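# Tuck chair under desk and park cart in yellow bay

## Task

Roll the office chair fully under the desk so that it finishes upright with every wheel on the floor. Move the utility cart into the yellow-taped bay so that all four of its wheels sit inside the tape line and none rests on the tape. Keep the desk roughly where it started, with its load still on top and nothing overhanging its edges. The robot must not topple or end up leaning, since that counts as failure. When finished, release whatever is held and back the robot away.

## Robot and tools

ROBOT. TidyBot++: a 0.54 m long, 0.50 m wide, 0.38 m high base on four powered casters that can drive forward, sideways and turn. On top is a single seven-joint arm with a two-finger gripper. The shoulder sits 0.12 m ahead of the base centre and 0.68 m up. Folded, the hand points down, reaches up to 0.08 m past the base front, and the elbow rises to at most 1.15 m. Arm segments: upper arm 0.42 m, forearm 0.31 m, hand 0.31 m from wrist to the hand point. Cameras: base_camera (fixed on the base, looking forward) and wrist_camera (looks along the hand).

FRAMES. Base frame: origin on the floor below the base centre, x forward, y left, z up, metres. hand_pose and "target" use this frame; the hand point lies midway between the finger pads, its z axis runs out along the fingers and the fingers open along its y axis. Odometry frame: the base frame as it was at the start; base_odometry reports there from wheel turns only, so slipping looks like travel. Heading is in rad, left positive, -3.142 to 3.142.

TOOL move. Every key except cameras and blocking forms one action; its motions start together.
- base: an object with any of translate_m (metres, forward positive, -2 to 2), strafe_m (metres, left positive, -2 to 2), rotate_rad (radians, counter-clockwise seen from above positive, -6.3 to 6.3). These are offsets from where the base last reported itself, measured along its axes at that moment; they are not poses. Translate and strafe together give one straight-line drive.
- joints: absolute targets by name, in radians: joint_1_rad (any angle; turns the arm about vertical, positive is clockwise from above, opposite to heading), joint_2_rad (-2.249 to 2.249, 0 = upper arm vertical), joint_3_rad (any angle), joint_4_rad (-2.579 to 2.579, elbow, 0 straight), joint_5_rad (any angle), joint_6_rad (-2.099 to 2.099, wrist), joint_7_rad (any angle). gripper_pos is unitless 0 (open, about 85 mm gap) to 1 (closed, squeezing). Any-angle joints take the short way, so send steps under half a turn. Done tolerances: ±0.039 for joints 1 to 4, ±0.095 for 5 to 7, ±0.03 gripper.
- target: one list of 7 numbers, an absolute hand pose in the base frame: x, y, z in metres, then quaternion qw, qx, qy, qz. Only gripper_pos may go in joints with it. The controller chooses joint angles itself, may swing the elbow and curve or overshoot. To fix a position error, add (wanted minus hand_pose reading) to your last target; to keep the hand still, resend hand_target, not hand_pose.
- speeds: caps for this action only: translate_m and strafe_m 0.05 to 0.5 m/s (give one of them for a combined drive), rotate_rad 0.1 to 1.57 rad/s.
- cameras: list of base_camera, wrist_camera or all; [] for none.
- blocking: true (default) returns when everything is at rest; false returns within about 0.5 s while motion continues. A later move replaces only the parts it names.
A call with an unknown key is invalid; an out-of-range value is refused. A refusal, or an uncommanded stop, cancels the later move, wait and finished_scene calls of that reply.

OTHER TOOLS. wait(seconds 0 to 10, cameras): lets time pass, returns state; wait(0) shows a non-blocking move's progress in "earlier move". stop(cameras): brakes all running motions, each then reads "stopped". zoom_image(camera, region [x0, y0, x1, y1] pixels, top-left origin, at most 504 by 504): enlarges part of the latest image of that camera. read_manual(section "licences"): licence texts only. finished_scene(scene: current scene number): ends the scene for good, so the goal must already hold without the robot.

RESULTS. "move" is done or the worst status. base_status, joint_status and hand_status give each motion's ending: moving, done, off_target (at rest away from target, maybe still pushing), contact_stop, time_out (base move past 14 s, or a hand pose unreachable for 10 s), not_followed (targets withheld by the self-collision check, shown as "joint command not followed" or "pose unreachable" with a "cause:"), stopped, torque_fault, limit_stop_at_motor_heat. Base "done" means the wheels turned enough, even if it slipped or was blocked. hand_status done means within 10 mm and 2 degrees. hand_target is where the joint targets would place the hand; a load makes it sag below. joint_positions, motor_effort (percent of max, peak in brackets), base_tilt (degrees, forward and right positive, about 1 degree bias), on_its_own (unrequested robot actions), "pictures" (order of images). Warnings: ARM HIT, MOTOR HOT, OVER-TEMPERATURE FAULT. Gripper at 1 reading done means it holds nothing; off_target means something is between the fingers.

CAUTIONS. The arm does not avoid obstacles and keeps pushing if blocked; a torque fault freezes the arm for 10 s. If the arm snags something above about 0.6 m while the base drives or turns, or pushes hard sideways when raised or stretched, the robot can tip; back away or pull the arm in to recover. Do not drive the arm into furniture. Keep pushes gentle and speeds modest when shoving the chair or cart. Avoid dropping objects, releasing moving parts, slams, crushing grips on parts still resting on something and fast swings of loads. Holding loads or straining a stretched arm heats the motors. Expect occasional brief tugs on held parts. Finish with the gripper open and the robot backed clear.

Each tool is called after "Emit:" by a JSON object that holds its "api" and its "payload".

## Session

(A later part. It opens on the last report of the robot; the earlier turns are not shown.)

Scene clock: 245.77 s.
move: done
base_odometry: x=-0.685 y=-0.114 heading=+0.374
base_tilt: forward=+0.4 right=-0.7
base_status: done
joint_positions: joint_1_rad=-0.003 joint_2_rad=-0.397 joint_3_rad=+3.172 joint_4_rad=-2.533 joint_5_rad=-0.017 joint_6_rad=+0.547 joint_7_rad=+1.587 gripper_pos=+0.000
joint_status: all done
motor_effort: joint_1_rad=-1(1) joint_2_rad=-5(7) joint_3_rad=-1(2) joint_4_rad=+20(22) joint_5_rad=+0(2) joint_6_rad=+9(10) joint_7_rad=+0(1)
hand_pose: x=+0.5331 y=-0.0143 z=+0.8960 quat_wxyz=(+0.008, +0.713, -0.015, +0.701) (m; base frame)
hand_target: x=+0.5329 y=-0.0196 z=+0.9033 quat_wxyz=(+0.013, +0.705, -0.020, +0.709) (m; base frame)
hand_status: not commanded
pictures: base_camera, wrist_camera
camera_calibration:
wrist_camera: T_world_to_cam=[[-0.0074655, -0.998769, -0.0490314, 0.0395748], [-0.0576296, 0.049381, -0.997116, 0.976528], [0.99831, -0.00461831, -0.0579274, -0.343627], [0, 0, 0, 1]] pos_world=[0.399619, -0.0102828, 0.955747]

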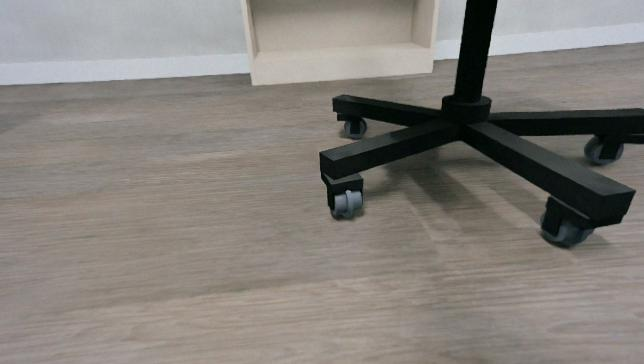

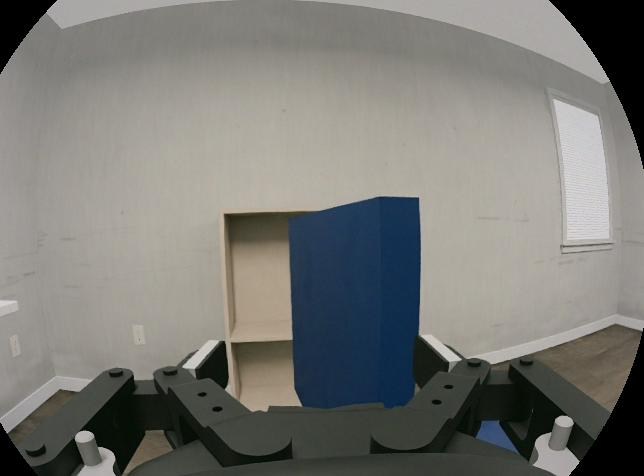

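Emit:
{"api": "move", "payload": {"base": {"rotate_rad":0.27}, "cameras": []}}

Emit:
{"api": "move", "payload": {"base": {"strafe_m":-0.315,"translate_m":0.02}}}

Scene clock: 253.53 s.
move: done
base_odometry: x=-0.685 y=-0.114 heading=+0.644
base_tilt: forward=+0.4 right=-0.7
base_status: done
joint_positions: joint_1_rad=-0.001 joint_2_rad=-0.397 joint_3_rad=+3.172 joint_4_rad=-2.533 joint_5_rad=-0.017 joint_6_rad=+0.547 joint_7_rad=+1.587 gripper_pos=+0.000
joint_status: not commanded
motor_effort: joint_1_rad=-1(1) joint_2_rad=-5(7) joint_3_rad=-1(2) joint_4_rad=+20(20) joint_5_rad=+0(1) joint_6_rad=+9(9) joint_7_rad=+0(1)
hand_pose: x=+0.5331 y=-0.0148 z=+0.8961 quat_wxyz=(+0.009, +0.713, -0.016, +0.701) (m; base frame)
hand_target: x=+0.5329 y=-0.0196 z=+0.9033 quat_wxyz=(+0.013, +0.705, -0.020, +0.709) (m; base frame)
hand_status: not commanded
pictures: none
No camera images: "cameras" was empty.

Scene clock: 255.30 s.
move: done
base_odometry: x=-0.480 y=-0.354 heading=+0.645
base_tilt: forward=+0.4 right=-0.7
base_status: done
joint_positions: joint_1_rad=-0.001 joint_2_rad=-0.397 joint_3_rad=+3.172 joint_4_rad=-2.533 joint_5_rad=-0.017 joint_6_rad=+0.547 joint_7_rad=+1.587 gripper_pos=+0.000
joint_status: not commanded
motor_effort: joint_1_rad=-1(2) joint_2_rad=-5(6) joint_3_rad=-1(3) joint_4_rad=+19(20) joint_5_rad=+0(1) joint_6_rad=+9(9) joint_7_rad=+0(1)
hand_pose: x=+0.5331 y=-0.0150 z=+0.8961 quat_wxyz=(+0.009, +0.713, -0.016, +0.701) (m; base frame)
hand_target: x=+0.5329 y=-0.0196 z=+0.9033 quat_wxyz=(+0.013, +0.705, -0.020, +0.709) (m; base frame)
hand_status: not commanded
pictures: base_camera, wrist_camera
camera_calibration:
wrist_camera: T_world_to_cam=[[-0.00921604, -0.998753, -0.0490752, 0.0398125], [-0.0574822, 0.0495253, -0.997117, 0.976507], [0.998304, -0.00636852, -0.0578669, -0.343683], [0, 0, 0, 1]] pos_world=[0.399598, -0.0107877, 0.955758]

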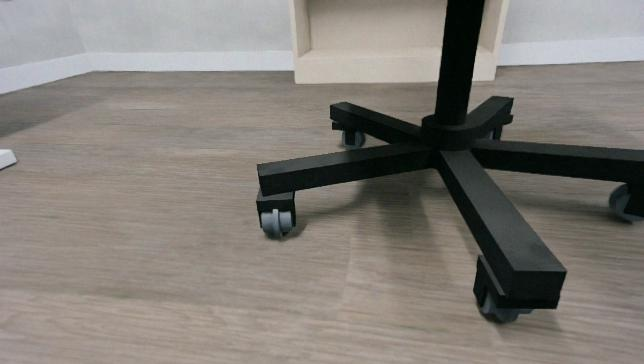

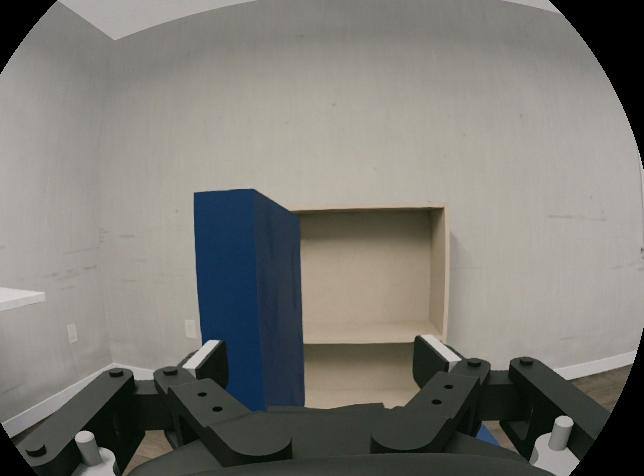

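Emit:
{"api": "move", "payload": {"base": {"rotate_rad":-0.13}, "cameras": []}}

Emit:
{"api": "move", "payload": {"base": {"strafe_m":0.165,"translate_m":0.06}}}

Scene clock: 262.57 s.
move: done
base_odometry: x=-0.479 y=-0.354 heading=+0.515
base_tilt: forward=+0.5 right=-0.7
base_status: done
joint_positions: joint_1_rad=+0.001 joint_2_rad=-0.397 joint_3_rad=+3.172 joint_4_rad=-2.533 joint_5_rad=-0.017 joint_6_rad=+0.547 joint_7_rad=+1.587 gripper_pos=+0.000
joint_status: not commanded
motor_effort: joint_1_rad=-1(2) joint_2_rad=-6(6) joint_3_rad=-1(2) joint_4_rad=+19(20) joint_5_rad=+0(1) joint_6_rad=+9(9) joint_7_rad=+0(0)
hand_pose: x=+0.5330 y=-0.0159 z=+0.8961 quat_wxyz=(+0.010, +0.713, -0.017, +0.701) (m; base frame)
hand_target: x=+0.5329 y=-0.0196 z=+0.9033 quat_wxyz=(+0.013, +0.705, -0.020, +0.709) (m; base frame)
hand_status: not commanded
pictures: none
No camera images: "cameras" was empty.

Scene clock: 264.13 s.
move: done
base_odometry: x=-0.508 y=-0.181 heading=+0.514
base_tilt: forward=+0.4 right=-0.8
base_status: done
joint_positions: joint_1_rad=+0.006 joint_2_rad=-0.397 joint_3_rad=+3.172 joint_4_rad=-2.533 joint_5_rad=-0.017 joint_6_rad=+0.547 joint_7_rad=+1.587 gripper_pos=+0.000
joint_status: not commanded
motor_effort: joint_1_rad=+0(4) joint_2_rad=-6(7) joint_3_rad=-1(4) joint_4_rad=+19(21) joint_5_rad=+1(2) joint_6_rad=+9(9) joint_7_rad=+0(1)
hand_pose: x=+0.5330 y=-0.0181 z=+0.8960 quat_wxyz=(+0.012, +0.713, -0.019, +0.701) (m; base frame)
hand_target: x=+0.5329 y=-0.0196 z=+0.9033 quat_wxyz=(+0.013, +0.705, -0.020, +0.709) (m; base frame)
hand_status: not commanded
pictures: base_camera, wrist_camera
camera_calibration:
wrist_camera: T_world_to_cam=[[-0.0166354, -0.998648, -0.0492575, 0.0408199], [-0.0571409, 0.0501333, -0.997107, 0.976456], [0.998228, -0.0137727, -0.0578976, -0.343647], [0, 0, 0, 1]] pos_world=[0.399512, -0.0129212, 0.955745]

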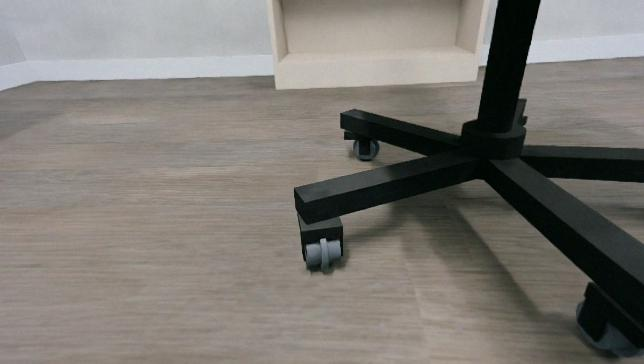

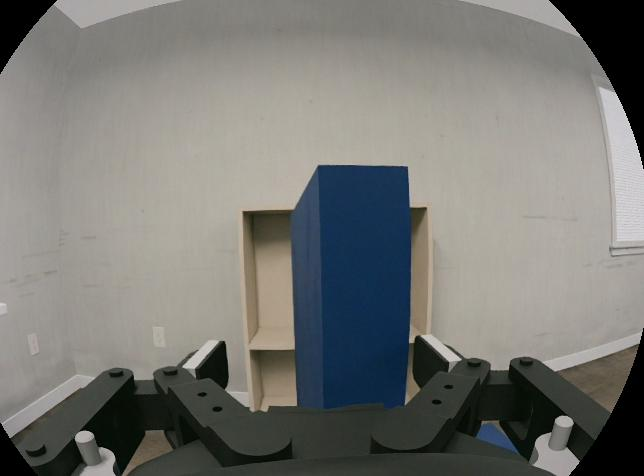

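Emit:
{"api": "move", "payload": {"base": {"rotate_rad":0.1,"strafe_m":-0.08,"translate_m":-0.03}}}

Scene clock: 276.23 s.
move: done
base_odometry: x=-0.495 y=-0.265 heading=+0.615
base_tilt: forward=+0.4 right=-0.7
base_status: done
joint_positions: joint_1_rad=+0.006 joint_2_rad=-0.397 joint_3_rad=+3.172 joint_4_rad=-2.533 joint_5_rad=-0.017 joint_6_rad=+0.547 joint_7_rad=+1.587 gripper_pos=+0.000
joint_status: not commanded
motor_effort: joint_1_rad=+0(1) joint_2_rad=-5(7) joint_3_rad=-1(2) joint_4_rad=+20(20) joint_5_rad=+0(1) joint_6_rad=+9(9) joint_7_rad=+0(1)
hand_pose: x=+0.5330 y=-0.0181 z=+0.8961 quat_wxyz=(+0.012, +0.713, -0.019, +0.701) (m; base frame)
hand_target: x=+0.5329 y=-0.0196 z=+0.9033 quat_wxyz=(+0.013, +0.705, -0.020, +0.709) (m; base frame)
hand_status: not commanded
pictures: base_camera, wrist_camera
camera_calibration:
wrist_camera: T_world_to_cam=[[-0.016607, -0.998649, -0.0492445, 0.0408071], [-0.0570816, 0.0501179, -0.997111, 0.976446], [0.998231, -0.013748, -0.0578368, -0.343702], [0, 0, 0, 1]] pos_world=[0.399509, -0.0129107, 0.955756]

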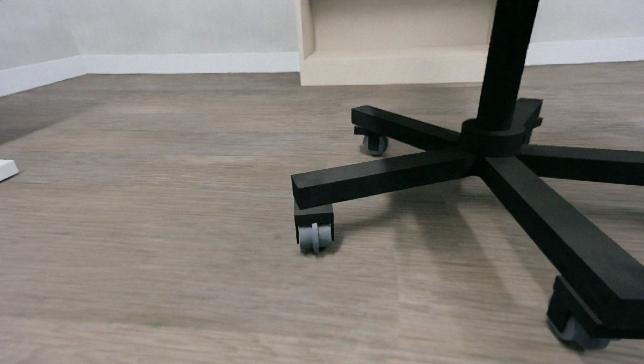

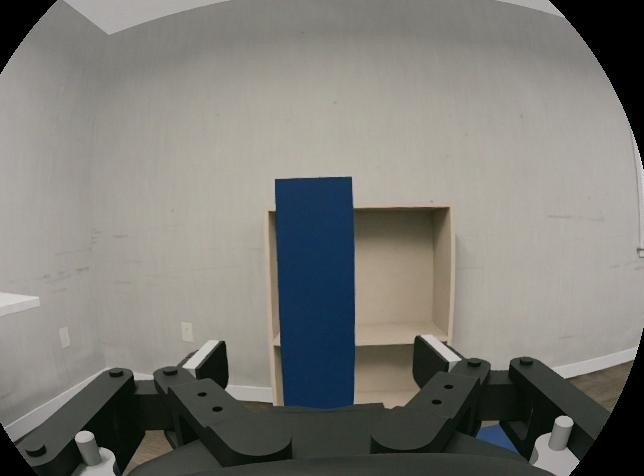

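Emit:
{"api": "move", "payload": {"base": {"translate_m":0.13}, "speeds": {"translate_m":0.1}, "cameras": ["wrist_camera"]}}

Emit:
{"api": "move", "payload": {"joints": {"gripper_pos":0.75}}}

Scene clock: 281.93 s.
move: done
base_odometry: x=-0.389 y=-0.190 heading=+0.614
base_tilt: forward=+0.4 right=-0.8
base_status: done
joint_positions: joint_1_rad=-0.006 joint_2_rad=-0.405 joint_3_rad=+3.159 joint_4_rad=-2.542 joint_5_rad=-0.016 joint_6_rad=+0.548 joint_7_rad=+1.587 gripper_pos=+0.000
joint_status: not commanded
motor_effort: joint_1_rad=+1(6) joint_2_rad=-5(7) joint_3_rad=+1(7) joint_4_rad=+20(26) joint_5_rad=-1(5) joint_6_rad=+9(10) joint_7_rad=+1(1)
hand_pose: x=+0.5300 y=-0.0069 z=+0.8942 quat_wxyz=(+0.005, +0.714, -0.008, +0.701) (m; base frame)
hand_target: x=+0.5329 y=-0.0196 z=+0.9033 quat_wxyz=(+0.013, +0.705, -0.020, +0.709) (m; base frame)
hand_status: not commanded
pictures: wrist_camera
camera_calibration:
wrist_camera: T_world_to_cam=[[0.00790441, -0.998999, -0.0440231, 0.0342211], [-0.0587751, 0.0434842, -0.997324, 0.97493], [0.99824, 0.0104707, -0.0583725, -0.340098], [0, 0, 0, 1]] pos_world=[0.39653, -0.00464613, 0.953975]

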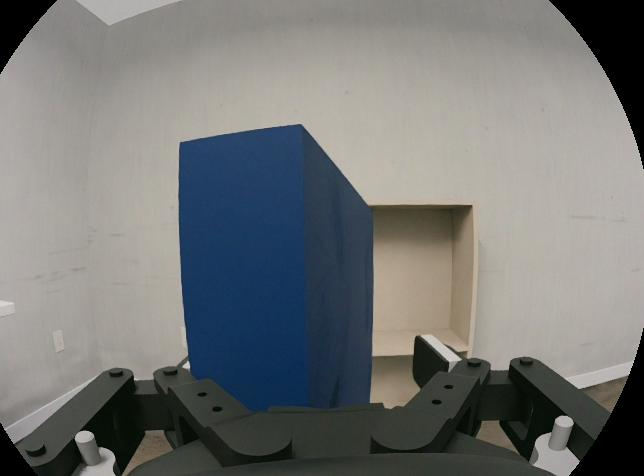

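Scene clock: 283.20 s.
move: off_target
base_odometry: x=-0.389 y=-0.190 heading=+0.615
base_tilt: forward=+0.4 right=-0.7
base_status: not commanded
joint_positions: joint_1_rad=+0.029 joint_2_rad=-0.419 joint_3_rad=+3.177 joint_4_rad=-2.553 joint_5_rad=-0.019 joint_6_rad=+0.550 joint_7_rad=+1.587 gripper_pos=+0.570
joint_status: gripper_pos off_target (ended at +0.570, target +0.750)
motor_effort: joint_1_rad=-7(9) joint_2_rad=-3(5) joint_3_rad=-6(9) joint_4_rad=+21(25) joint_5_rad=+2(6) joint_6_rad=+8(10) joint_7_rad=-3(3)
hand_pose: x=+0.5243 y=-0.0298 z=+0.8945 quat_wxyz=(+0.020, +0.711, -0.030, +0.702) (m; base frame)
hand_target: x=+0.5329 y=-0.0196 z=+0.9033 quat_wxyz=(+0.013, +0.705, -0.020, +0.709) (m; base frame)
hand_status: not commanded
pictures: base_camera, wrist_camera
camera_calibration:
wrist_camera: T_world_to_cam=[[-0.0447443, -0.997567, -0.0534614, 0.0474784], [-0.0505889, 0.0557089, -0.997165, 0.971762], [0.997717, -0.0419129, -0.0529585, -0.340196], [0, 0, 0, 1]] pos_world=[0.390704, -0.0210315, 0.953528]

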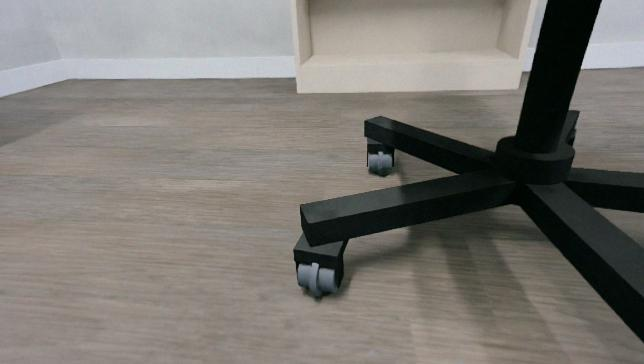

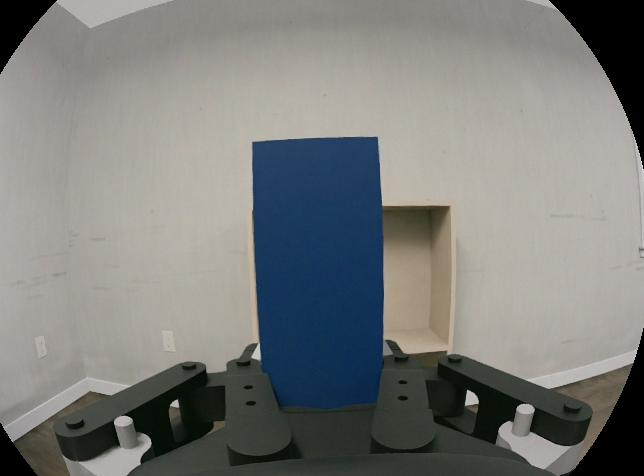

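Emit:
{"api": "move", "payload": {"base": {"translate_m":-0.61,"strafe_m":-0.2}, "speeds": {"translate_m":0.2}}}

Emit:
{"api": "move", "payload": {"base": {"translate_m":-0.047,"strafe_m":-0.372,"rotate_rad":0.49}, "speeds": {"translate_m":0.15,"rotate_rad":0.2}}}

Scene clock: 303.53 s.
move: done
base_odometry: x=-0.772 y=-0.706 heading=+0.615
base_tilt: forward=+0.3 right=-0.7
base_status: done
joint_positions: joint_1_rad=-0.013 joint_2_rad=-0.399 joint_3_rad=+3.153 joint_4_rad=-2.540 joint_5_rad=-0.017 joint_6_rad=+0.552 joint_7_rad=+1.585 gripper_pos=+0.573
joint_status: not commanded
motor_effort: joint_1_rad=+2(10) joint_2_rad=-3(18) joint_3_rad=+1(7) joint_4_rad=+20(23) joint_5_rad=+2(5) joint_6_rad=+10(10) joint_7_rad=+3(6)
hand_pose: x=+0.5316 y=-0.0014 z=+0.8944 quat_wxyz=(+0.000, +0.713, -0.004, +0.701) (m; base frame)
hand_target: x=+0.5329 y=-0.0196 z=+0.9033 quat_wxyz=(+0.013, +0.705, -0.020, +0.709) (m; base frame)
hand_status: not commanded
pictures: base_camera, wrist_camera
camera_calibration:
wrist_camera: T_world_to_cam=[[0.0197134, -0.998808, -0.0446612, 0.0339876], [-0.0586667, 0.0434373, -0.997332, 0.974937], [0.998083, 0.0222809, -0.0577405, -0.342137], [0, 0, 0, 1]] pos_world=[0.398008, -0.000778374, 0.954098]

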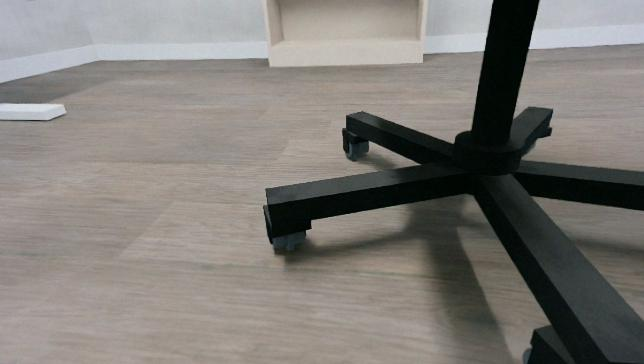

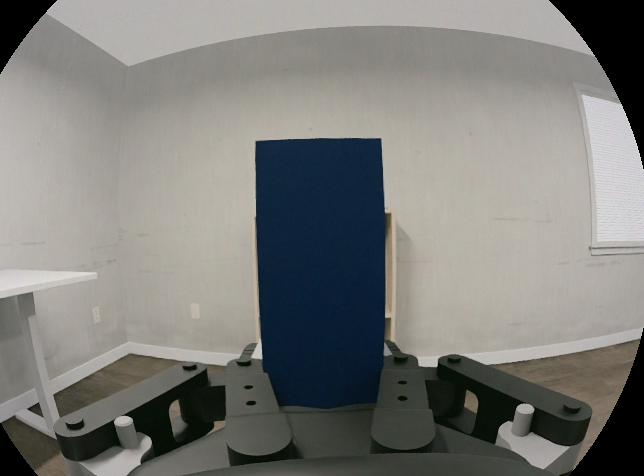

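Scene clock: 306.67 s.
move: done
base_odometry: x=-0.596 y=-1.037 heading=+1.105
base_tilt: forward=+0.4 right=-0.7
base_status: done
joint_positions: joint_1_rad=-0.004 joint_2_rad=-0.387 joint_3_rad=+3.162 joint_4_rad=-2.531 joint_5_rad=-0.017 joint_6_rad=+0.552 joint_7_rad=+1.585 gripper_pos=+0.573
joint_status: not commanded
motor_effort: joint_1_rad=+2(5) joint_2_rad=-8(11) joint_3_rad=+2(5) joint_4_rad=+19(23) joint_5_rad=-1(4) joint_6_rad=+10(11) joint_7_rad=+2(4)
hand_pose: x=+0.5357 y=-0.0095 z=+0.8946 quat_wxyz=(+0.006, +0.714, -0.011, +0.700) (m; base frame)
hand_target: x=+0.5329 y=-0.0196 z=+0.9033 quat_wxyz=(+0.013, +0.705, -0.020, +0.709) (m; base frame)
hand_status: not commanded
pictures: base_camera, wrist_camera
camera_calibration:
wrist_camera: T_world_to_cam=[[0.00195881, -0.99887, -0.0474921, 0.0378398], [-0.0610935, 0.0472839, -0.997011, 0.976701], [0.99813, 0.00485441, -0.0609319, -0.343433], [0, 0, 0, 1]] pos_world=[0.402387, -0.00671808, 0.954654]

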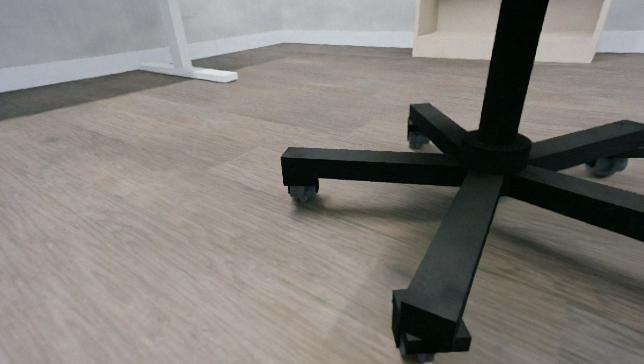

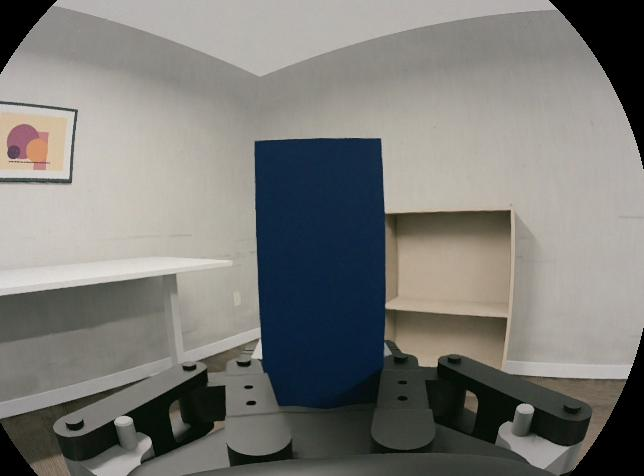

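Excellent. The base tracks the chair well. Continue.

Emit:
{"api": "move", "payload": {"base": {"translate_m":-0.047,"strafe_m":-0.372,"rotate_rad":0.49}, "speeds": {"translate_m":0.15,"rotate_rad":0.2}, "cameras": []}}

Emit:
{"api": "move", "payload": {"base": {"translate_m":-0.047,"strafe_m":-0.372,"rotate_rad":0.49}, "speeds": {"translate_m":0.15,"rotate_rad":0.2}, "cameras": ["base_camera"]}}

Emit:
{"api": "move", "payload": {"base": {"translate_m":-0.047,"strafe_m":-0.372,"rotate_rad":0.49}, "speeds": {"translate_m":0.15,"rotate_rad":0.2}, "cameras": []}}

Emit:
{"api": "move", "payload": {"base": {"translate_m":-0.047,"strafe_m":-0.372,"rotate_rad":0.49}, "speeds": {"translate_m":0.15,"rotate_rad":0.2}, "cameras": []}}

Emit:
{"api": "move", "payload": {"base": {"translate_m":-0.047,"strafe_m":-0.372,"rotate_rad":0.49}, "speeds": {"translate_m":0.15,"rotate_rad":0.2}}}

Scene clock: 317.57 s.
move: done
base_odometry: x=-0.285 y=-1.246 heading=+1.596
base_tilt: forward=+0.4 right=-0.7
base_status: done
joint_positions: joint_1_rad=-0.009 joint_2_rad=-0.390 joint_3_rad=+3.161 joint_4_rad=-2.533 joint_5_rad=-0.016 joint_6_rad=+0.552 joint_7_rad=+1.585 gripper_pos=+0.573
joint_status: not commanded
motor_effort: joint_1_rad=+3(5) joint_2_rad=-8(11) joint_3_rad=+2(4) joint_4_rad=+18(23) joint_5_rad=+0(3) joint_6_rad=+10(10) joint_7_rad=+2(3)
hand_pose: x=+0.5346 y=-0.0065 z=+0.8946 quat_wxyz=(+0.004, +0.714, -0.009, +0.700) (m; base frame)
hand_target: x=+0.5329 y=-0.0196 z=+0.9033 quat_wxyz=(+0.013, +0.705, -0.020, +0.709) (m; base frame)
hand_status: not commanded
pictures: none
No camera images: "cameras" was empty.

Scene clock: 320.73 s.
move: done
base_odometry: x=+0.088 y=-1.283 heading=+2.087
base_tilt: forward=+0.4 right=-0.7
base_status: done
joint_positions: joint_1_rad=-0.019 joint_2_rad=-0.384 joint_3_rad=+3.159 joint_4_rad=-2.529 joint_5_rad=-0.016 joint_6_rad=+0.552 joint_7_rad=+1.585 gripper_pos=+0.573
joint_status: not commanded
motor_effort: joint_1_rad=+7(8) joint_2_rad=-10(13) joint_3_rad=+5(6) joint_4_rad=+17(23) joint_5_rad=-3(5) joint_6_rad=+10(11) joint_7_rad=+4(4)
hand_pose: x=+0.5368 y=-0.0013 z=+0.8946 quat_wxyz=(+0.000, +0.715, -0.004, +0.699) (m; base frame)
hand_target: x=+0.5329 y=-0.0196 z=+0.9033 quat_wxyz=(+0.013, +0.705, -0.020, +0.709) (m; base frame)
hand_status: not commanded
pictures: base_camera

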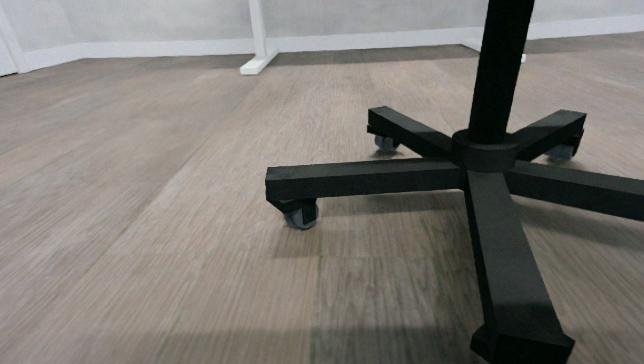

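Scene clock: 323.87 s.
move: done
base_odometry: x=+0.435 y=-1.141 heading=+2.577
base_tilt: forward=+0.4 right=-0.8
base_status: done
joint_positions: joint_1_rad=-0.021 joint_2_rad=-0.380 joint_3_rad=+3.156 joint_4_rad=-2.526 joint_5_rad=-0.016 joint_6_rad=+0.553 joint_7_rad=+1.585 gripper_pos=+0.573
joint_status: not commanded
motor_effort: joint_1_rad=+6(8) joint_2_rad=-10(13) joint_3_rad=+5(6) joint_4_rad=+17(22) joint_5_rad=-1(4) joint_6_rad=+9(10) joint_7_rad=+4(5)
hand_pose: x=+0.5382 y=+0.0006 z=+0.8946 quat_wxyz=(-0.001, +0.715, -0.002, +0.699) (m; base frame)
hand_target: x=+0.5329 y=-0.0196 z=+0.9033 quat_wxyz=(+0.013, +0.705, -0.020, +0.709) (m; base frame)
hand_status: not commanded
pictures: none
No camera images: "cameras" was empty.

Scene clock: 326.97 s.
move: done
base_odometry: x=+0.674 y=-0.851 heading=+3.068
base_tilt: forward=+0.4 right=-0.7
base_status: done
joint_positions: joint_1_rad=-0.022 joint_2_rad=-0.377 joint_3_rad=+3.155 joint_4_rad=-2.524 joint_5_rad=-0.016 joint_6_rad=+0.553 joint_7_rad=+1.585 gripper_pos=+0.573
joint_status: not commanded
motor_effort: joint_1_rad=+6(8) joint_2_rad=-10(14) joint_3_rad=+4(6) joint_4_rad=+17(22) joint_5_rad=-1(3) joint_6_rad=+9(10) joint_7_rad=+5(5)
hand_pose: x=+0.5392 y=+0.0017 z=+0.8946 quat_wxyz=(-0.002, +0.715, -0.001, +0.699) (m; base frame)
hand_target: x=+0.5329 y=-0.0196 z=+0.9033 quat_wxyz=(+0.013, +0.705, -0.020, +0.709) (m; base frame)
hand_status: not commanded
pictures: none
No camera images: "cameras" was empty.

Scene clock: 330.13 s.
move: done
base_odometry: x=+0.748 y=-0.484 heading=-2.725
base_tilt: forward=+0.4 right=-0.7
base_status: done
joint_positions: joint_1_rad=-0.024 joint_2_rad=-0.378 joint_3_rad=+3.154 joint_4_rad=-2.524 joint_5_rad=-0.016 joint_6_rad=+0.553 joint_7_rad=+1.584 gripper_pos=+0.573
joint_status: not commanded
motor_effort: joint_1_rad=+6(9) joint_2_rad=-11(13) joint_3_rad=+5(7) joint_4_rad=+17(22) joint_5_rad=-1(4) joint_6_rad=+10(10) joint_7_rad=+5(5)
hand_pose: x=+0.5389 y=+0.0031 z=+0.8946 quat_wxyz=(-0.003, +0.715, +0.000, +0.699) (m; base frame)
hand_target: x=+0.5329 y=-0.0196 z=+0.9033 quat_wxyz=(+0.013, +0.705, -0.020, +0.709) (m; base frame)
hand_status: not commanded
pictures: base_camera, wrist_camera
camera_calibration:
wrist_camera: T_world_to_cam=[[0.030401, -0.998564, -0.0441149, 0.0320877], [-0.0643129, 0.0420897, -0.997042, 0.978165], [0.997467, 0.0331483, -0.062941, -0.344565], [0, 0, 0, 1]] pos_world=[0.405626, 0.00229264, 0.954999]

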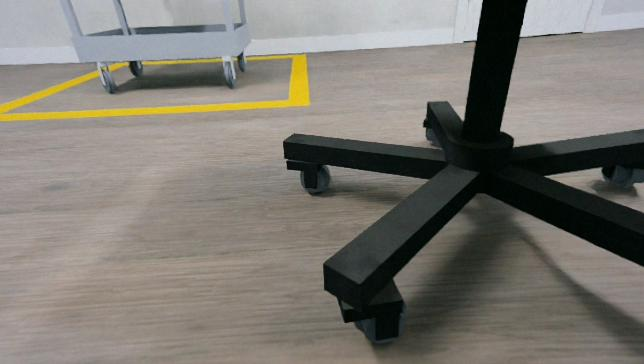

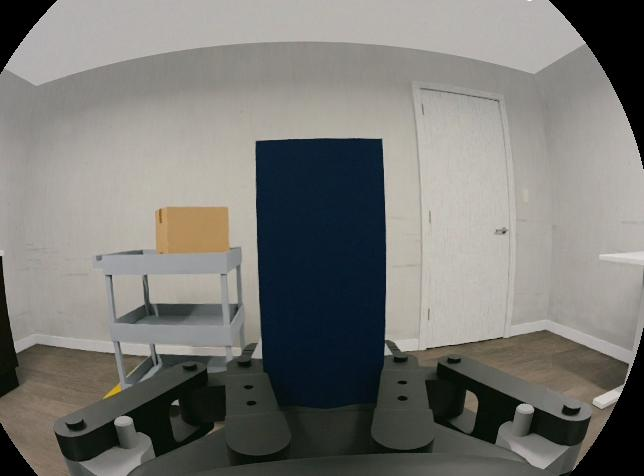

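Emit:
{"api": "move", "payload": {"base": {"translate_m":0.12,"strafe_m":-0.8}, "speeds": {"strafe_m":0.2}}}

Scene clock: 345.77 s.
move: done
base_odometry: x=+0.314 y=+0.199 heading=-2.725
base_tilt: forward=+0.4 right=-0.7
base_status: done
joint_positions: joint_1_rad=-0.017 joint_2_rad=-0.384 joint_3_rad=+3.142 joint_4_rad=-2.528 joint_5_rad=-0.016 joint_6_rad=+0.553 joint_7_rad=+1.572 gripper_pos=+0.573
joint_status: not commanded
motor_effort: joint_1_rad=+2(19) joint_2_rad=-10(12) joint_3_rad=+2(18) joint_4_rad=+18(23) joint_5_rad=-4(6) joint_6_rad=+10(11) joint_7_rad=-2(9)
hand_pose: x=+0.5367 y=+0.0059 z=+0.8947 quat_wxyz=(-0.007, +0.715, -0.001, +0.700) (m; base frame)
hand_target: x=+0.5329 y=-0.0196 z=+0.9033 quat_wxyz=(+0.013, +0.705, -0.020, +0.709) (m; base frame)
hand_status: not commanded
pictures: base_camera, wrist_camera
camera_calibration:
wrist_camera: T_world_to_cam=[[0.0346892, -0.99806, -0.0517008, 0.0394435], [-0.0626725, 0.0494576, -0.996808, 0.976833], [0.997431, 0.0378186, -0.0608353, -0.34435], [0, 0, 0, 1]] pos_world=[0.403317, 0.00407797, 0.954806]

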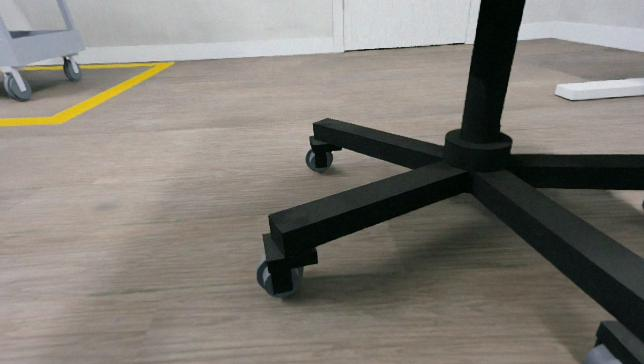

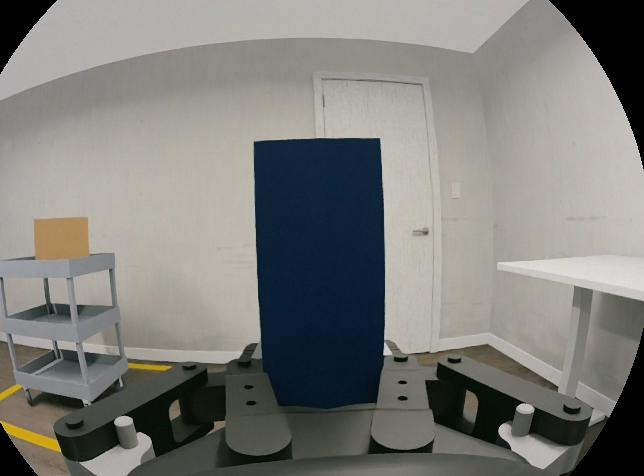

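Emit:
{"api": "move", "payload": {"base": {"translate_m":0.13,"strafe_m":-0.4,"rotate_rad":-0.04}, "speeds": {"strafe_m":0.2}}}

Emit:
{"api": "move", "payload": {"joints": {"gripper_pos":0}, "cameras": []}}

Emit:
{"api": "move", "payload": {"base": {"translate_m":-0.35}, "speeds": {"translate_m":0.2}}}

Scene clock: 356.80 s.
move: done
base_odometry: x=+0.033 y=+0.512 heading=-2.766
base_tilt: forward=+0.4 right=-0.7
base_status: done
joint_positions: joint_1_rad=+0.004 joint_2_rad=-0.388 joint_3_rad=+3.158 joint_4_rad=-2.532 joint_5_rad=-0.013 joint_6_rad=+0.553 joint_7_rad=+1.574 gripper_pos=+0.573
joint_status: not commanded
motor_effort: joint_1_rad=+0(15) joint_2_rad=-8(11) joint_3_rad=+0(16) joint_4_rad=+18(26) joint_5_rad=-4(7) joint_6_rad=+10(11) joint_7_rad=-4(6)
hand_pose: x=+0.5353 y=-0.0102 z=+0.8947 quat_wxyz=(+0.004, +0.714, -0.014, +0.700) (m; base frame)
hand_target: x=+0.5329 y=-0.0196 z=+0.9033 quat_wxyz=(+0.013, +0.705, -0.020, +0.709) (m; base frame)
hand_status: not commanded
pictures: base_camera, wrist_camera
camera_calibration:
wrist_camera: T_world_to_cam=[[-0.000206968, -0.998552, -0.0537907, 0.0439109], [-0.0598673, 0.0537066, -0.996761, 0.976004], [0.998206, 0.00301401, -0.0597917, -0.344035], [0, 0, 0, 1]] pos_world=[0.401858, -0.00753362, 0.954633]

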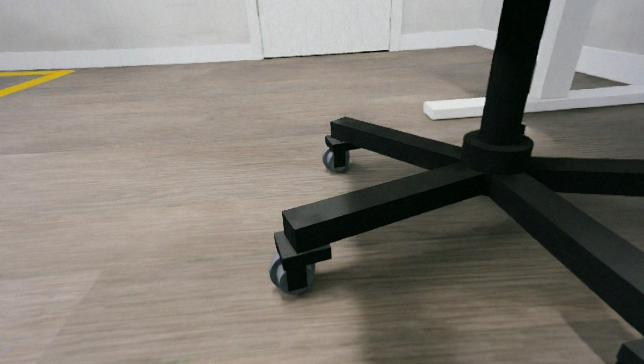

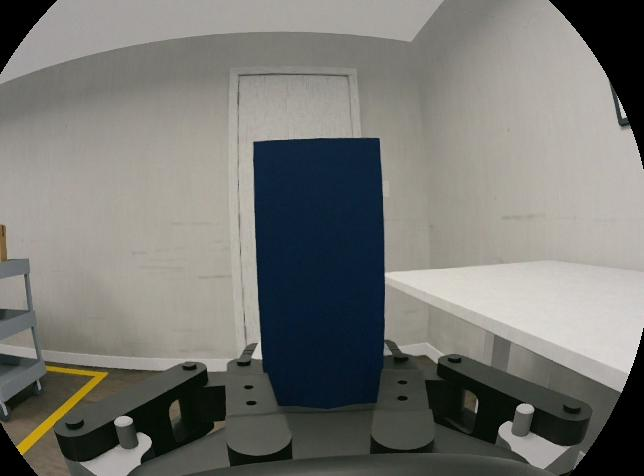

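Scene clock: 357.77 s.
move: done
base_odometry: x=+0.033 y=+0.512 heading=-2.766
base_tilt: forward=+0.4 right=-0.7
base_status: not commanded
joint_positions: joint_1_rad=+0.004 joint_2_rad=-0.389 joint_3_rad=+3.158 joint_4_rad=-2.532 joint_5_rad=-0.013 joint_6_rad=+0.553 joint_7_rad=+1.574 gripper_pos=+0.000
joint_status: all done
motor_effort: joint_1_rad=+0(1) joint_2_rad=-5(9) joint_3_rad=-1(1) joint_4_rad=+19(20) joint_5_rad=+0(5) joint_6_rad=+9(10) joint_7_rad=+0(4)
hand_pose: x=+0.5350 y=-0.0102 z=+0.8952 quat_wxyz=(+0.004, +0.714, -0.014, +0.700) (m; base frame)
hand_target: x=+0.5329 y=-0.0196 z=+0.9033 quat_wxyz=(+0.013, +0.705, -0.020, +0.709) (m; base frame)
hand_status: not commanded
pictures: none
No camera images: "cameras" was empty.

Scene clock: 360.27 s.
move: done
base_odometry: x=+0.359 y=+0.641 heading=-2.766
base_tilt: forward=+0.4 right=-0.7
base_status: done
joint_positions: joint_1_rad=+0.004 joint_2_rad=-0.391 joint_3_rad=+3.158 joint_4_rad=-2.532 joint_5_rad=-0.013 joint_6_rad=+0.553 joint_7_rad=+1.574 gripper_pos=+0.000
joint_status: not commanded
motor_effort: joint_1_rad=+0(1) joint_2_rad=-6(9) joint_3_rad=-1(1) joint_4_rad=+19(20) joint_5_rad=+0(1) joint_6_rad=+9(10) joint_7_rad=+0(1)
hand_pose: x=+0.5346 y=-0.0102 z=+0.8958 quat_wxyz=(+0.004, +0.713, -0.014, +0.701) (m; base frame)
hand_target: x=+0.5329 y=-0.0196 z=+0.9033 quat_wxyz=(+0.013, +0.705, -0.020, +0.709) (m; base frame)
hand_status: not commanded
pictures: base_camera, wrist_camera
camera_calibration:
wrist_camera: T_world_to_cam=[[-0.0000542079, -0.998553, -0.0537796, 0.0438845], [-0.0570235, 0.0536952, -0.996928, 0.975763], [0.998373, 0.00301266, -0.0569439, -0.345988], [0, 0, 0, 1]] pos_world=[0.401069, -0.0075304, 0.955423]

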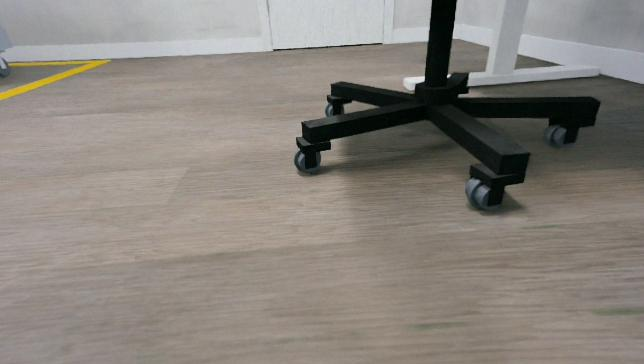

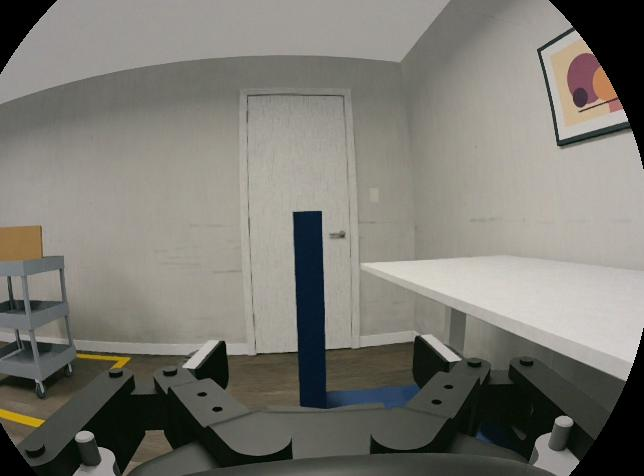

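Emit:
{"api": "move", "payload": {"base": {"strafe_m":0.8}, "joints": {"joint_1_rad":1.57,"joint_6_rad":-0.85}, "cameras": []}}

Emit:
{"api": "move", "payload": {"base": {"translate_m":1.03,"rotate_rad":-1.57}, "joints": {"joint_1_rad":3.1}, "cameras": ["base_camera"]}}

Scene clock: 372.43 s.
move: done
base_odometry: x=+0.653 y=-0.103 heading=-2.765
base_tilt: forward=+0.4 right=-0.7
base_status: done
joint_positions: joint_1_rad=+1.553 joint_2_rad=-0.391 joint_3_rad=+3.159 joint_4_rad=-2.532 joint_5_rad=-0.013 joint_6_rad=-0.811 joint_7_rad=+1.574 gripper_pos=+0.000
joint_status: all done
motor_effort: joint_1_rad=-1(2) joint_2_rad=-1(6) joint_3_rad=-1(2) joint_4_rad=+15(19) joint_5_rad=+0(1) joint_6_rad=+2(10) joint_7_rad=+0(1)
hand_pose: x=+0.1242 y=-0.1631 z=+0.5955 quat_wxyz=(+0.061, +0.703, -0.705, +0.073) (m; base frame)
hand_target: x=+0.1212 y=-0.1516 z=+0.5943 quat_wxyz=(+0.048, +0.697, -0.713, +0.063) (m; base frame)
hand_status: not commanded
pictures: none
No camera images: "cameras" was empty.

Scene clock: 376.17 s.
move: done
base_odometry: x=-0.305 y=-0.481 heading=+1.947
base_tilt: forward=+0.4 right=-0.7
base_status: done
joint_positions: joint_1_rad=+3.083 joint_2_rad=-0.391 joint_3_rad=+3.159 joint_4_rad=-2.532 joint_5_rad=-0.013 joint_6_rad=-0.814 joint_7_rad=+1.574 gripper_pos=+0.000
joint_status: all done
motor_effort: joint_1_rad=+0(2) joint_2_rad=-1(2) joint_3_rad=-1(2) joint_4_rad=+15(16) joint_5_rad=+0(1) joint_6_rad=+2(3) joint_7_rad=+0(1)
hand_pose: x=-0.0429 y=-0.0119 z=+0.5954 quat_wxyz=(+0.093, +0.019, -0.995, +0.010) (m; base frame)
hand_target: x=-0.0324 y=-0.0084 z=+0.5943 quat_wxyz=(+0.078, +0.009, -0.997, +0.012) (m; base frame)
hand_status: not commanded
pictures: base_camera

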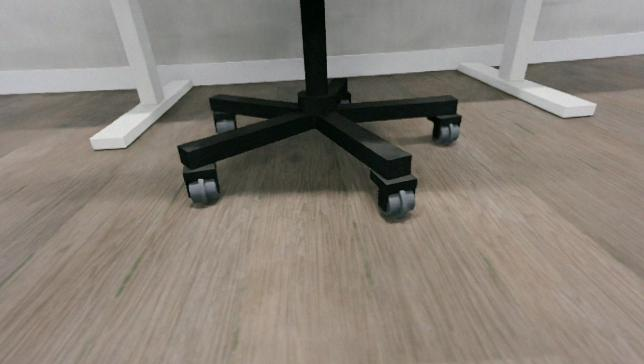

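Emit:
{"api": "move", "payload": {"base": {"strafe_m":-0.13,"rotate_rad":0.15}, "cameras": []}}

Emit:
{"api": "move", "payload": {"base": {"translate_m":0.56}, "speeds": {"translate_m":0.15}, "cameras": ["base_camera"]}}

Scene clock: 385.37 s.
move: done
base_odometry: x=-0.184 y=-0.434 heading=+2.098
base_tilt: forward=+0.4 right=-0.7
base_status: done
joint_positions: joint_1_rad=+3.084 joint_2_rad=-0.391 joint_3_rad=+3.159 joint_4_rad=-2.532 joint_5_rad=-0.013 joint_6_rad=-0.814 joint_7_rad=+1.574 gripper_pos=+0.000
joint_status: not commanded
motor_effort: joint_1_rad=+0(1) joint_2_rad=-1(2) joint_3_rad=-1(2) joint_4_rad=+15(16) joint_5_rad=+0(1) joint_6_rad=+2(3) joint_7_rad=+0(0)
hand_pose: x=-0.0429 y=-0.0116 z=+0.5954 quat_wxyz=(+0.093, +0.018, -0.995, +0.010) (m; base frame)
hand_target: x=-0.0324 y=-0.0084 z=+0.5943 quat_wxyz=(+0.078, +0.009, -0.997, +0.012) (m; base frame)
hand_status: not commanded
pictures: none
No camera images: "cameras" was empty.

Scene clock: 389.73 s.
move: done
base_odometry: x=-0.466 y=+0.051 heading=+2.098
base_tilt: forward=+0.4 right=-0.7
base_status: done
joint_positions: joint_1_rad=+3.084 joint_2_rad=-0.393 joint_3_rad=+3.159 joint_4_rad=-2.533 joint_5_rad=-0.013 joint_6_rad=-0.819 joint_7_rad=+1.574 gripper_pos=+0.000
joint_status: not commanded
motor_effort: joint_1_rad=+0(1) joint_2_rad=-1(4) joint_3_rad=-1(1) joint_4_rad=+15(17) joint_5_rad=+0(1) joint_6_rad=+2(3) joint_7_rad=+0(1)
hand_pose: x=-0.0409 y=-0.0115 z=+0.5950 quat_wxyz=(+0.091, +0.018, -0.996, +0.010) (m; base frame)
hand_target: x=-0.0324 y=-0.0084 z=+0.5943 quat_wxyz=(+0.078, +0.009, -0.997, +0.012) (m; base frame)
hand_status: not commanded
pictures: base_camera

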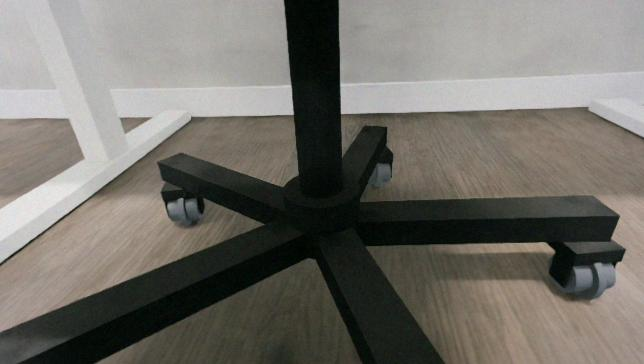

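Emit:
{"api": "move", "payload": {"base": {"translate_m":0.16}, "speeds": {"translate_m":0.1}, "cameras": ["base_camera"]}}

Emit:
{"api": "move", "payload": {"base": {"translate_m":-0.9}, "joints": {"joint_6_rad":0.1}, "cameras": []}}

Emit:
{"api": "move", "payload": {"joints": {"joint_1_rad":0.0}}}

Scene clock: 396.40 s.
move: done
base_odometry: x=-0.546 y=+0.189 heading=+2.098
base_tilt: forward=+0.4 right=-0.8
base_status: done
joint_positions: joint_1_rad=+3.085 joint_2_rad=-0.394 joint_3_rad=+3.159 joint_4_rad=-2.533 joint_5_rad=-0.013 joint_6_rad=-0.821 joint_7_rad=+1.574 gripper_pos=+0.000
joint_status: not commanded
motor_effort: joint_1_rad=+0(1) joint_2_rad=-1(5) joint_3_rad=+0(1) joint_4_rad=+15(16) joint_5_rad=+0(1) joint_6_rad=+2(3) joint_7_rad=+0(1)
hand_pose: x=-0.0403 y=-0.0114 z=+0.5949 quat_wxyz=(+0.090, +0.018, -0.996, +0.010) (m; base frame)
hand_target: x=-0.0324 y=-0.0084 z=+0.5943 quat_wxyz=(+0.078, +0.009, -0.997, +0.012) (m; base frame)
hand_status: not commanded
pictures: base_camera

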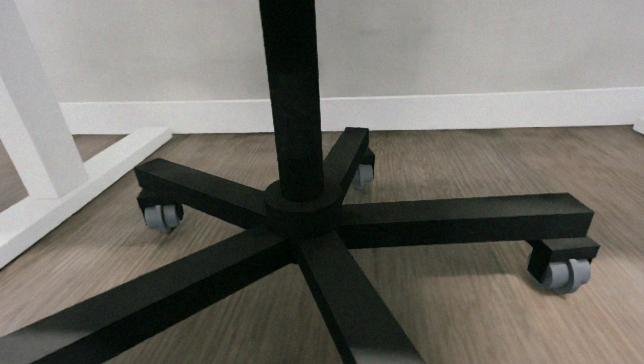

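Scene clock: 399.43 s.
move: done
base_odometry: x=-0.094 y=-0.589 heading=+2.098
base_tilt: forward=+0.4 right=-0.7
base_status: done
joint_positions: joint_1_rad=+3.085 joint_2_rad=-0.396 joint_3_rad=+3.159 joint_4_rad=-2.539 joint_5_rad=-0.013 joint_6_rad=+0.074 joint_7_rad=+1.574 gripper_pos=+0.000
joint_status: all done
motor_effort: joint_1_rad=+0(1) joint_2_rad=-4(8) joint_3_rad=-1(2) joint_4_rad=+19(20) joint_5_rad=+0(1) joint_6_rad=+8(9) joint_7_rad=+0(1)
hand_pose: x=-0.2564 y=-0.0160 z=+0.7512 quat_wxyz=(+0.511, +0.011, -0.860, +0.015) (m; base frame)
hand_target: x=-0.2624 y=-0.0052 z=+0.7622 quat_wxyz=(+0.525, +0.002, -0.851, +0.008) (m; base frame)
hand_status: not commanded
pictures: none
No camera images: "cameras" was empty.

Scene clock: 403.33 s.
move: done
base_odometry: x=-0.094 y=-0.589 heading=+2.098
base_tilt: forward=+0.4 right=-0.7
base_status: not commanded
joint_positions: joint_1_rad=+0.017 joint_2_rad=-0.396 joint_3_rad=+3.159 joint_4_rad=-2.539 joint_5_rad=-0.013 joint_6_rad=+0.074 joint_7_rad=+1.574 gripper_pos=+0.000
joint_status: all done
motor_effort: joint_1_rad=-1(2) joint_2_rad=-5(5) joint_3_rad=+0(1) joint_4_rad=+19(19) joint_5_rad=+0(2) joint_6_rad=+8(8) joint_7_rad=+1(1)
hand_pose: x=+0.4945 y=-0.0118 z=+0.7512 quat_wxyz=(+0.003, +0.859, -0.020, +0.511) (m; base frame)
hand_target: x=+0.5002 y=-0.0107 z=+0.7622 quat_wxyz=(+0.003, +0.851, -0.016, +0.525) (m; base frame)
hand_status: not commanded
pictures: base_camera, wrist_camera
camera_calibration:
wrist_camera: T_world_to_cam=[[-0.0334919, -0.997514, -0.0620032, 0.0572389], [-0.510903, 0.0704075, -0.85675, 0.948706], [0.858986, 0.0029834, -0.511991, 0.0965589], [0, 0, 0, 1]] pos_world=[0.403671, -0.00998741, 0.86579]

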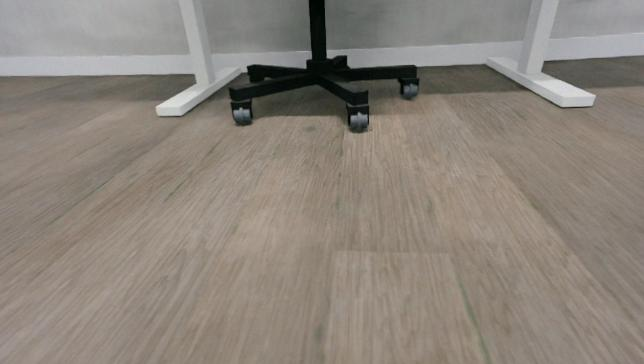

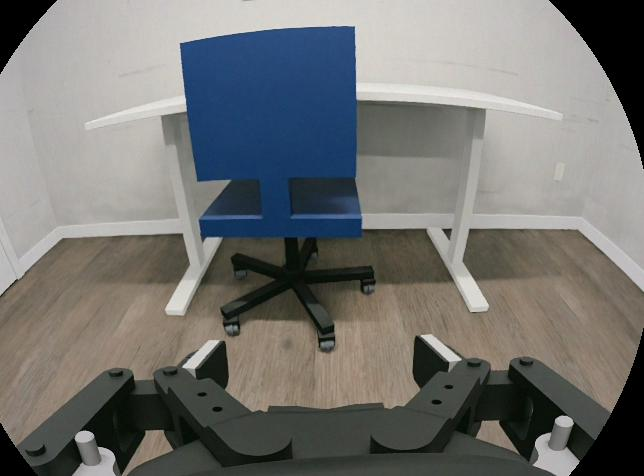

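Emit:
{"api": "move", "payload": {"joints": {"joint_1_rad":3.1}, "cameras": []}}

Emit:
{"api": "move", "payload": {"base": {"translate_m":0.8}, "joints": {"joint_6_rad":-0.85}, "cameras": []}}

Emit:
{"api": "move", "payload": {"base": {"translate_m":0.24}, "speeds": {"translate_m":0.1}, "cameras": ["base_camera"]}}

Emit:
{"api": "move", "payload": {"base": {"translate_m":-0.9}, "joints": {"joint_6_rad":0.1}, "cameras": []}}

Emit:
{"api": "move", "payload": {"joints": {"joint_1_rad":0.0}}}

Scene clock: 414.33 s.
move: done
base_odometry: x=-0.094 y=-0.589 heading=+2.098
base_tilt: forward=+0.4 right=-0.7
base_status: not commanded
joint_positions: joint_1_rad=+3.083 joint_2_rad=-0.396 joint_3_rad=+3.159 joint_4_rad=-2.539 joint_5_rad=-0.013 joint_6_rad=+0.074 joint_7_rad=+1.574 gripper_pos=+0.000
joint_status: all done
motor_effort: joint_1_rad=-1(2) joint_2_rad=-5(5) joint_3_rad=+0(1) joint_4_rad=+19(19) joint_5_rad=+0(2) joint_6_rad=+8(8) joint_7_rad=+0(1)
hand_pose: x=-0.2564 y=-0.0167 z=+0.7512 quat_wxyz=(+0.511, +0.012, -0.860, +0.016) (m; base frame)
hand_target: x=-0.2624 y=-0.0052 z=+0.7622 quat_wxyz=(+0.525, +0.002, -0.851, +0.008) (m; base frame)
hand_status: not commanded
pictures: none
No camera images: "cameras" was empty.

Scene clock: 417.20 s.
move: done
base_odometry: x=-0.496 y=+0.103 heading=+2.098
base_tilt: forward=+0.4 right=-0.7
base_status: done
joint_positions: joint_1_rad=+3.084 joint_2_rad=-0.396 joint_3_rad=+3.159 joint_4_rad=-2.533 joint_5_rad=-0.013 joint_6_rad=-0.818 joint_7_rad=+1.574 gripper_pos=+0.000
joint_status: all done
motor_effort: joint_1_rad=-1(1) joint_2_rad=-1(7) joint_3_rad=+0(2) joint_4_rad=+15(19) joint_5_rad=-1(1) joint_6_rad=+2(8) joint_7_rad=+0(1)
hand_pose: x=-0.0414 y=-0.0116 z=+0.5954 quat_wxyz=(+0.092, +0.018, -0.995, +0.010) (m; base frame)
hand_target: x=-0.0324 y=-0.0084 z=+0.5943 quat_wxyz=(+0.078, +0.009, -0.997, +0.012) (m; base frame)
hand_status: not commanded
pictures: none
No camera images: "cameras" was empty.

Scene clock: 420.13 s.
move: done
base_odometry: x=-0.616 y=+0.310 heading=+2.098
base_tilt: forward=+0.4 right=-0.7
base_status: done
joint_positions: joint_1_rad=+3.082 joint_2_rad=-0.286 joint_3_rad=+3.159 joint_4_rad=-2.535 joint_5_rad=-0.013 joint_6_rad=-0.822 joint_7_rad=+1.574 gripper_pos=+0.000
joint_status: not commanded
motor_effort: joint_1_rad=+2(5) joint_2_rad=-24(30) joint_3_rad=+1(3) joint_4_rad=+13(16) joint_5_rad=+0(2) joint_6_rad=+2(3) joint_7_rad=+0(1)
hand_pose: x=-0.0292 y=-0.0113 z=+0.5780 quat_wxyz=(+0.036, +0.019, -0.999, +0.008) (m; base frame)
hand_target: x=-0.0324 y=-0.0084 z=+0.5943 quat_wxyz=(+0.078, +0.009, -0.997, +0.012) (m; base frame)
hand_status: not commanded
pictures: base_camera

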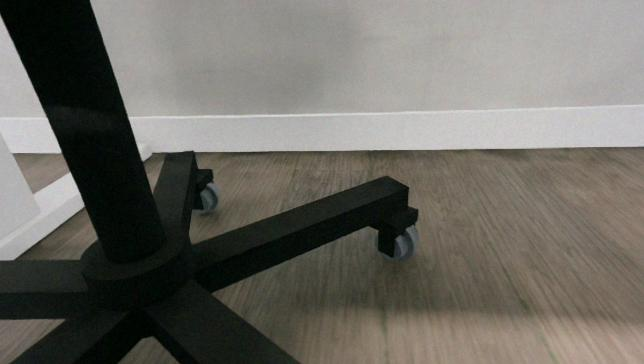

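Scene clock: 423.27 s.
move: done
base_odometry: x=-0.164 y=-0.468 heading=+2.099
base_tilt: forward=+0.4 right=-0.7
base_status: done
joint_positions: joint_1_rad=+3.087 joint_2_rad=-0.400 joint_3_rad=+3.159 joint_4_rad=-2.539 joint_5_rad=-0.013 joint_6_rad=+0.073 joint_7_rad=+1.574 gripper_pos=+0.000
joint_status: all done
motor_effort: joint_1_rad=+0(2) joint_2_rad=-4(25) joint_3_rad=-1(1) joint_4_rad=+19(20) joint_5_rad=+0(1) joint_6_rad=+8(9) joint_7_rad=+0(1)
hand_pose: x=-0.2561 y=-0.0152 z=+0.7524 quat_wxyz=(+0.512, +0.010, -0.859, +0.015) (m; base frame)
hand_target: x=-0.2624 y=-0.0052 z=+0.7622 quat_wxyz=(+0.525, +0.002, -0.851, +0.008) (m; base frame)
hand_status: not commanded
pictures: none
No camera images: "cameras" was empty.

Scene clock: 427.17 s.
move: done
base_odometry: x=-0.164 y=-0.468 heading=+2.099
base_tilt: forward=+0.4 right=-0.7
base_status: not commanded
joint_positions: joint_1_rad=+0.017 joint_2_rad=-0.400 joint_3_rad=+3.159 joint_4_rad=-2.539 joint_5_rad=-0.013 joint_6_rad=+0.073 joint_7_rad=+1.574 gripper_pos=+0.000
joint_status: all done
motor_effort: joint_1_rad=-1(2) joint_2_rad=-5(5) joint_3_rad=-1(1) joint_4_rad=+18(20) joint_5_rad=+0(1) joint_6_rad=+8(8) joint_7_rad=+0(1)
hand_pose: x=+0.4942 y=-0.0119 z=+0.7524 quat_wxyz=(+0.003, +0.859, -0.021, +0.512) (m; base frame)
hand_target: x=+0.5002 y=-0.0107 z=+0.7622 quat_wxyz=(+0.003, +0.851, -0.016, +0.525) (m; base frame)
hand_status: not commanded
pictures: base_camera, wrist_camera
camera_calibration:
wrist_camera: T_world_to_cam=[[-0.0335538, -0.997489, -0.06237, 0.0575719], [-0.508121, 0.0707638, -0.858374, 0.949456], [0.860632, 0.00288985, -0.50922, 0.0946095], [0, 0, 0, 1]] pos_world=[0.402947, -0.0100331, 0.866755]

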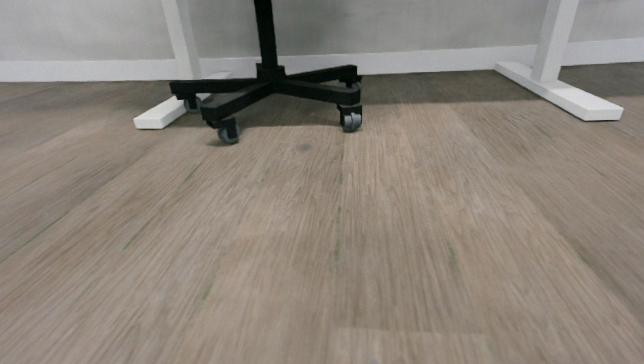

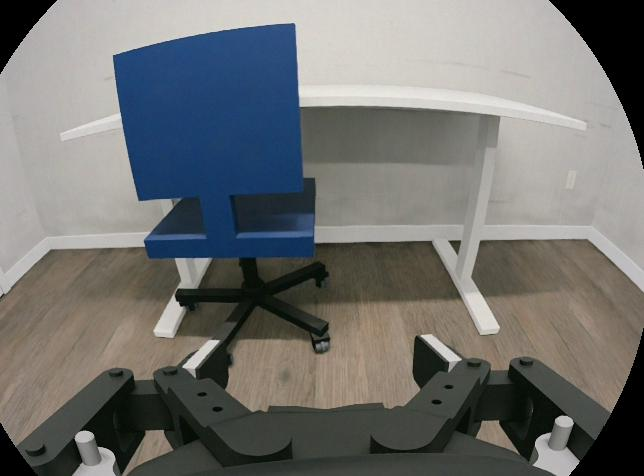

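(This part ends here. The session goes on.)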